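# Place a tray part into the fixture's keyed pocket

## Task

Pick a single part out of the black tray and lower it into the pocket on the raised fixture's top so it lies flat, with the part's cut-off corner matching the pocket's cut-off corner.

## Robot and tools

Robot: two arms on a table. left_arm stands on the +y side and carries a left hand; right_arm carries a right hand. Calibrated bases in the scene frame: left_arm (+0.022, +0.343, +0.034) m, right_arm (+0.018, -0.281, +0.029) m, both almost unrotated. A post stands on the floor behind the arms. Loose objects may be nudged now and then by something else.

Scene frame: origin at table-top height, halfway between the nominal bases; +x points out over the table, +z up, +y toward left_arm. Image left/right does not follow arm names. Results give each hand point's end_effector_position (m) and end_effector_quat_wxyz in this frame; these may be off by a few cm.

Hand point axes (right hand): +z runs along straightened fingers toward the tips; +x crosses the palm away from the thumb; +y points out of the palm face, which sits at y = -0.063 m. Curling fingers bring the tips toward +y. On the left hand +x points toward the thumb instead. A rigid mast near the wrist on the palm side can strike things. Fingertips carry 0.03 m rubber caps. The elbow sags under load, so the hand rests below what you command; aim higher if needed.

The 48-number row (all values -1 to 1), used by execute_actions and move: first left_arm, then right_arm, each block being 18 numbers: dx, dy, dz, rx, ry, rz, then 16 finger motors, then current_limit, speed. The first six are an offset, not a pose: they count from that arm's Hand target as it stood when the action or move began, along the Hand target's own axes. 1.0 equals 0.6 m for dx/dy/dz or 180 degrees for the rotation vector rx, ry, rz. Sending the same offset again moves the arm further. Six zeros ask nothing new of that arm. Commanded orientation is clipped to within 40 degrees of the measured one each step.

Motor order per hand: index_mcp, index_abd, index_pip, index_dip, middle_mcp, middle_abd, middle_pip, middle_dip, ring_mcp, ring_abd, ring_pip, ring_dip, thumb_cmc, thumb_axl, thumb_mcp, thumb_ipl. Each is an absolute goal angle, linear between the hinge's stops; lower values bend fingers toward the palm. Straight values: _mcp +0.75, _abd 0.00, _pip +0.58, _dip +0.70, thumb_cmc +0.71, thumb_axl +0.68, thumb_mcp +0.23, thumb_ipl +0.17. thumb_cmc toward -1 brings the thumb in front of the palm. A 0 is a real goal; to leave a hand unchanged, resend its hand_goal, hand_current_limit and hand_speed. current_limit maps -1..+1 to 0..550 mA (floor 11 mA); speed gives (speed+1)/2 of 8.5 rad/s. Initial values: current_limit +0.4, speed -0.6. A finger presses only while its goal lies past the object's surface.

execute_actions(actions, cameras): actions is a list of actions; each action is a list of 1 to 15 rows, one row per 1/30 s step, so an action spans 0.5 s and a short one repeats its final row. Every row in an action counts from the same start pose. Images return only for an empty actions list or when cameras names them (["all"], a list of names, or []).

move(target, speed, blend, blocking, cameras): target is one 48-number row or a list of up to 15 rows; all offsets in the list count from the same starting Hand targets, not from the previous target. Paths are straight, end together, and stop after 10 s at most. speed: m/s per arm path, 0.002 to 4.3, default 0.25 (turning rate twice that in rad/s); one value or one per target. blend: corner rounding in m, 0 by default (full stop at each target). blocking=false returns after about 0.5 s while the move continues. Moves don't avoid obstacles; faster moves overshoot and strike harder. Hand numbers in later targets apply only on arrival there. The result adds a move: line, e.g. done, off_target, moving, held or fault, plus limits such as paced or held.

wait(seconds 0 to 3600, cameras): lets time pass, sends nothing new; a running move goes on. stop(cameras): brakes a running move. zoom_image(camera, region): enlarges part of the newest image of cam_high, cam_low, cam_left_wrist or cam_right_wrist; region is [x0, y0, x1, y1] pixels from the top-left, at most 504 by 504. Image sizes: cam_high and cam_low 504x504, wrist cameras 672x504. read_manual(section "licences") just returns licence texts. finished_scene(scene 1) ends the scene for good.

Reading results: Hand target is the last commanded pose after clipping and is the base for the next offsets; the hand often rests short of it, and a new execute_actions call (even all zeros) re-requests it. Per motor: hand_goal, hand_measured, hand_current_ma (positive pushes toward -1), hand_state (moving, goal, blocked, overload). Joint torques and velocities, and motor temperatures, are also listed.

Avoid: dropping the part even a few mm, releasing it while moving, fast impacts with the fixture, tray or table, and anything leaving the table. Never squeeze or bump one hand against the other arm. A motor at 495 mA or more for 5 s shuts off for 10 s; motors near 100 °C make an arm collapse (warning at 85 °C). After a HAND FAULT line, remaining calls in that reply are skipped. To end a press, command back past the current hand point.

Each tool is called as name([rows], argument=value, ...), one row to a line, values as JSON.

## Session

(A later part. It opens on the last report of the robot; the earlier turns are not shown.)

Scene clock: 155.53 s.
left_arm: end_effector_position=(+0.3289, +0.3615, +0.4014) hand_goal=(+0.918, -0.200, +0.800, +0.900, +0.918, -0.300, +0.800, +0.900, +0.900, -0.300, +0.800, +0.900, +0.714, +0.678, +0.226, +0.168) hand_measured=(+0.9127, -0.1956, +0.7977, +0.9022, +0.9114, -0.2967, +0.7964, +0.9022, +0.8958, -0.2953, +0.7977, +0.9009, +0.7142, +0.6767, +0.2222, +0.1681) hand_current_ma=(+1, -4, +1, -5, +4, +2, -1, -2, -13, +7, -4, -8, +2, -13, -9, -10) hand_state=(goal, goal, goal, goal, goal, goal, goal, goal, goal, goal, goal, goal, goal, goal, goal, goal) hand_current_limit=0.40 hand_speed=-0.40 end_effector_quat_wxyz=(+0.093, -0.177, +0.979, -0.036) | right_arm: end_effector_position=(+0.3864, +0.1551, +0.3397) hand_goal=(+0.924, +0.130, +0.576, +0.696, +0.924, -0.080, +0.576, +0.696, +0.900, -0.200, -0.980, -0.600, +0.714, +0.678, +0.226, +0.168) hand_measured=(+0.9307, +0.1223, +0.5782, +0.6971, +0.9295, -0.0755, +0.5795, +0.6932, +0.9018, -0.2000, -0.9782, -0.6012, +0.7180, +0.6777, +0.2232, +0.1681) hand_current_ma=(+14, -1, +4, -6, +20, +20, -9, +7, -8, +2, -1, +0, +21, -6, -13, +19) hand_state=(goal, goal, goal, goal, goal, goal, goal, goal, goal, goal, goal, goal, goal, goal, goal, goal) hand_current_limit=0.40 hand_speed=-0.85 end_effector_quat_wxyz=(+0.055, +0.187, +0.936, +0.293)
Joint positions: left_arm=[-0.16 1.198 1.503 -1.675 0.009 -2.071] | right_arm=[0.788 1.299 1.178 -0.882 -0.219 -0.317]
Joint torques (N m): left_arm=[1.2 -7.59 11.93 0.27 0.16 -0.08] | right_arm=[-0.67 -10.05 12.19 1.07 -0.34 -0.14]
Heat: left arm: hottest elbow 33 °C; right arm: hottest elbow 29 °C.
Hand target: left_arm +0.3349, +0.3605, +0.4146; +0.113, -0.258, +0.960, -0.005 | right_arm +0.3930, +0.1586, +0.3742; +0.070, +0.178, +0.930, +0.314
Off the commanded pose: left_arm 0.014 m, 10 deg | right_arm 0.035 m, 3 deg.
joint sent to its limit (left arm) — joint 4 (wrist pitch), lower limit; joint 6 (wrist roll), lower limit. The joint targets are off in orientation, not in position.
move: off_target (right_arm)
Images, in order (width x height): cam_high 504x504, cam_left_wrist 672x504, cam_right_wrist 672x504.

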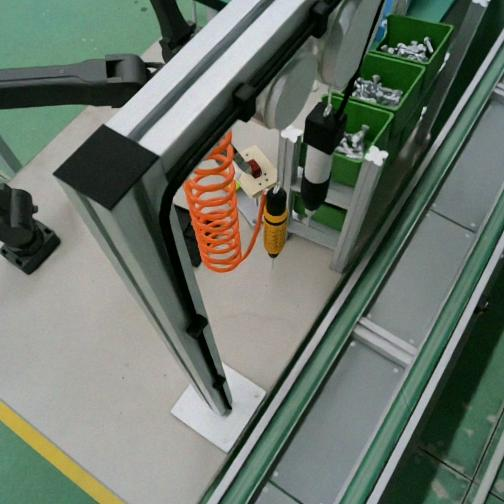

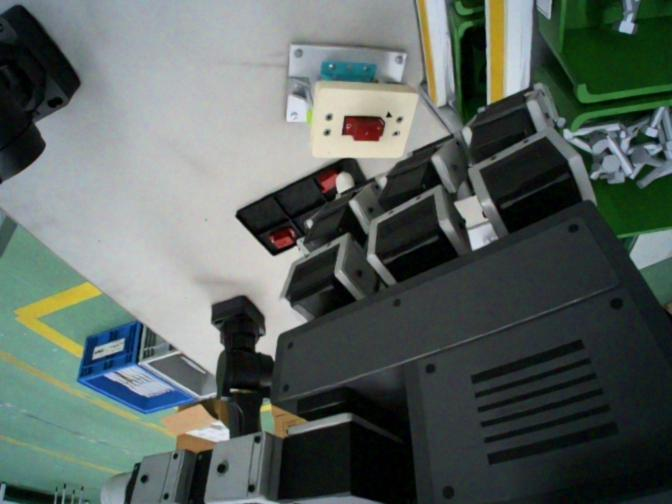

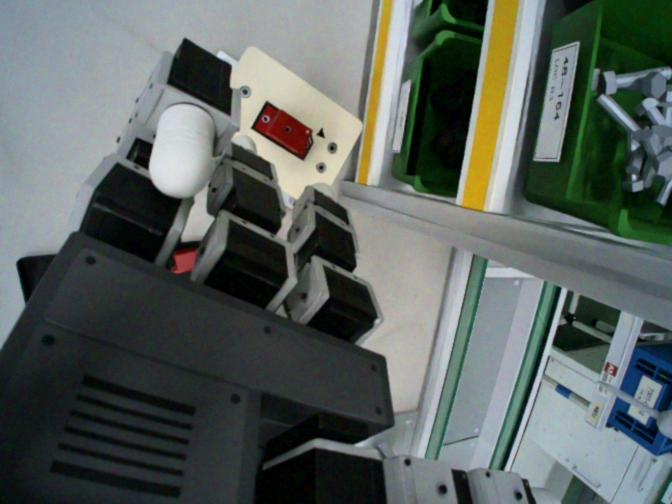

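move(target=[0,0,0,0,0,0,0.918,-0.2,0.8,0.9,0.918,-0.3,0.8,0.9,0.9,-0.3,0.8,0.9,0.714,0.678,0.226,0.168,0.4,-0.4,0,-0.04,-0.2,0,0,0,0.924,0.13,0.576,0.696,0.924,-0.08,0.576,0.696,0.9,-0.2,-0.98,-0.6,0.714,0.678,0.226,0.168,0.4,-0.85], speed=0.12, cameras=["cam_right_wrist","cam_left_wrist"])

zoom_image(camera="cam_left_wrist", region=[338, 108, 390, 148])

Scene clock: 157.50 s.
left_arm: end_effector_position=(+0.3289, +0.3615, +0.4014) hand_goal=(+0.918, -0.200, +0.800, +0.900, +0.918, -0.300, +0.800, +0.900, +0.900, -0.300, +0.800, +0.900, +0.714, +0.678, +0.226, +0.168) hand_measured=(+0.9127, -0.1971, +0.7977, +0.9022, +0.9114, -0.2967, +0.7964, +0.9022, +0.8958, -0.2967, +0.7977, +0.9009, +0.7142, +0.6777, +0.2212, +0.1681) hand_current_ma=(+1, -1, -1, -3, +2, -2, +5, +2, -9, +6, -7, -11, -6, -11, -16, -7) hand_state=(goal, goal, goal, goal, goal, goal, goal, goal, goal, goal, goal, goal, goal, goal, goal, goal) hand_current_limit=0.40 hand_speed=-0.40 end_effector_quat_wxyz=(+0.093, -0.177, +0.979, -0.036) | right_arm: end_effector_position=(+0.3543, +0.0729, +0.4275) hand_goal=(+0.924, +0.130, +0.576, +0.696, +0.924, -0.080, +0.576, +0.696, +0.900, -0.200, -0.980, -0.600, +0.714, +0.678, +0.226, +0.168) hand_measured=(+0.9283, +0.1223, +0.5782, +0.6958, +0.9295, -0.0755, +0.5795, +0.6920, +0.9006, -0.2000, -0.9795, -0.6012, +0.7180, +0.6767, +0.2232, +0.1681) hand_current_ma=(+8, +2, +15, -8, +14, +13, +6, -10, -4, +4, +11, +0, +25, -11, -16, +7) hand_state=(goal, goal, goal, goal, goal, goal, goal, goal, goal, goal, goal, goal, goal, goal, goal, goal) hand_current_limit=0.40 hand_speed=-0.85 end_effector_quat_wxyz=(+0.056, +0.187, +0.934, +0.298)
Joint positions: left_arm=[-0.16 1.198 1.503 -1.675 0.009 -2.071] | right_arm=[0.681 1.091 1.237 -1.16 -0.281 -0.407]
Joint torques (N m): left_arm=[1.32 -7.82 11.92 0.29 0.16 -0.08] | right_arm=[-0.56 -6.3 11.86 1.07 -0.4 -0.14]
Heat: left arm: hottest elbow 33 °C; right arm: hottest elbow 29 °C.
Hand target: left_arm +0.3349, +0.3605, +0.4146; +0.113, -0.258, +0.960, -0.005 | right_arm +0.3570, +0.0738, +0.4549; +0.071, +0.178, +0.930, +0.314
Off the commanded pose: left_arm 0.014 m, 10 deg | right_arm 0.027 m, 3 deg.
joint sent to its limit (left arm) — joint 4 (wrist pitch), lower limit; joint 6 (wrist roll), lower limit. The joint targets are off in orientation, not in position.
move: off_target (right_arm)
Images, in order (width x height): cam_left_wrist 672x504, cam_right_wrist 672x504.

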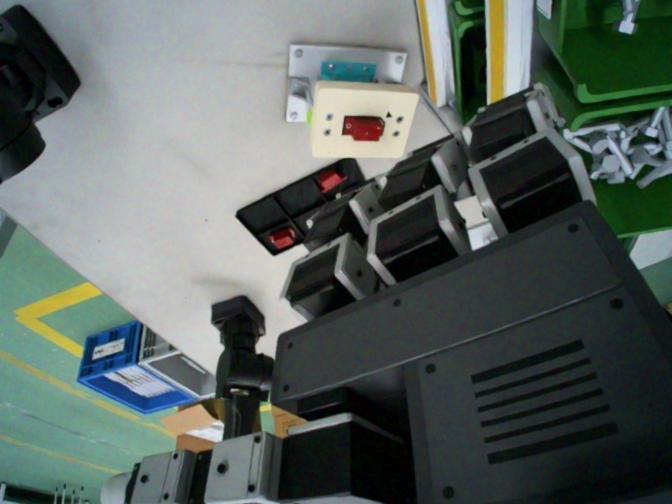

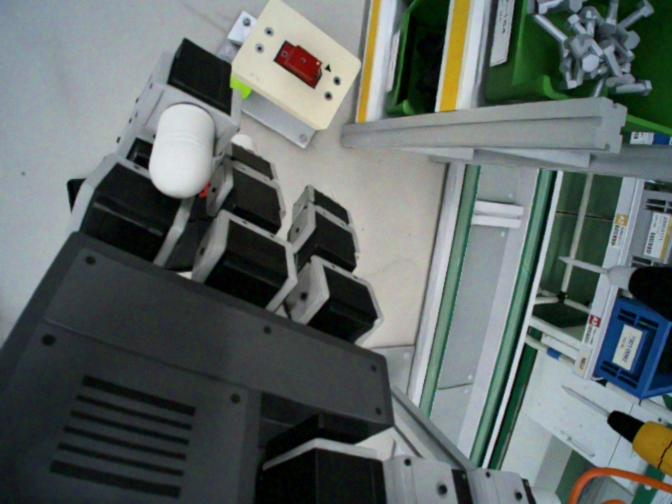

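Scaled by 9.692 from the camera's image (finer frame: 960x720).

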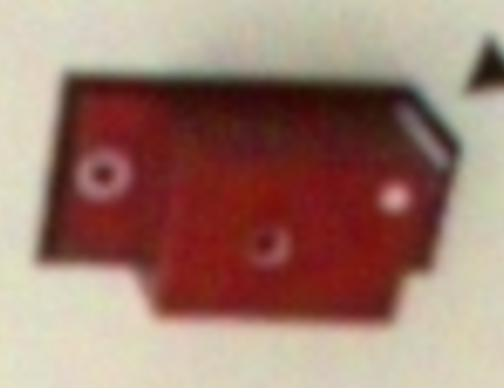

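finished_scene(scene=1)

The scene is finished: the task was done.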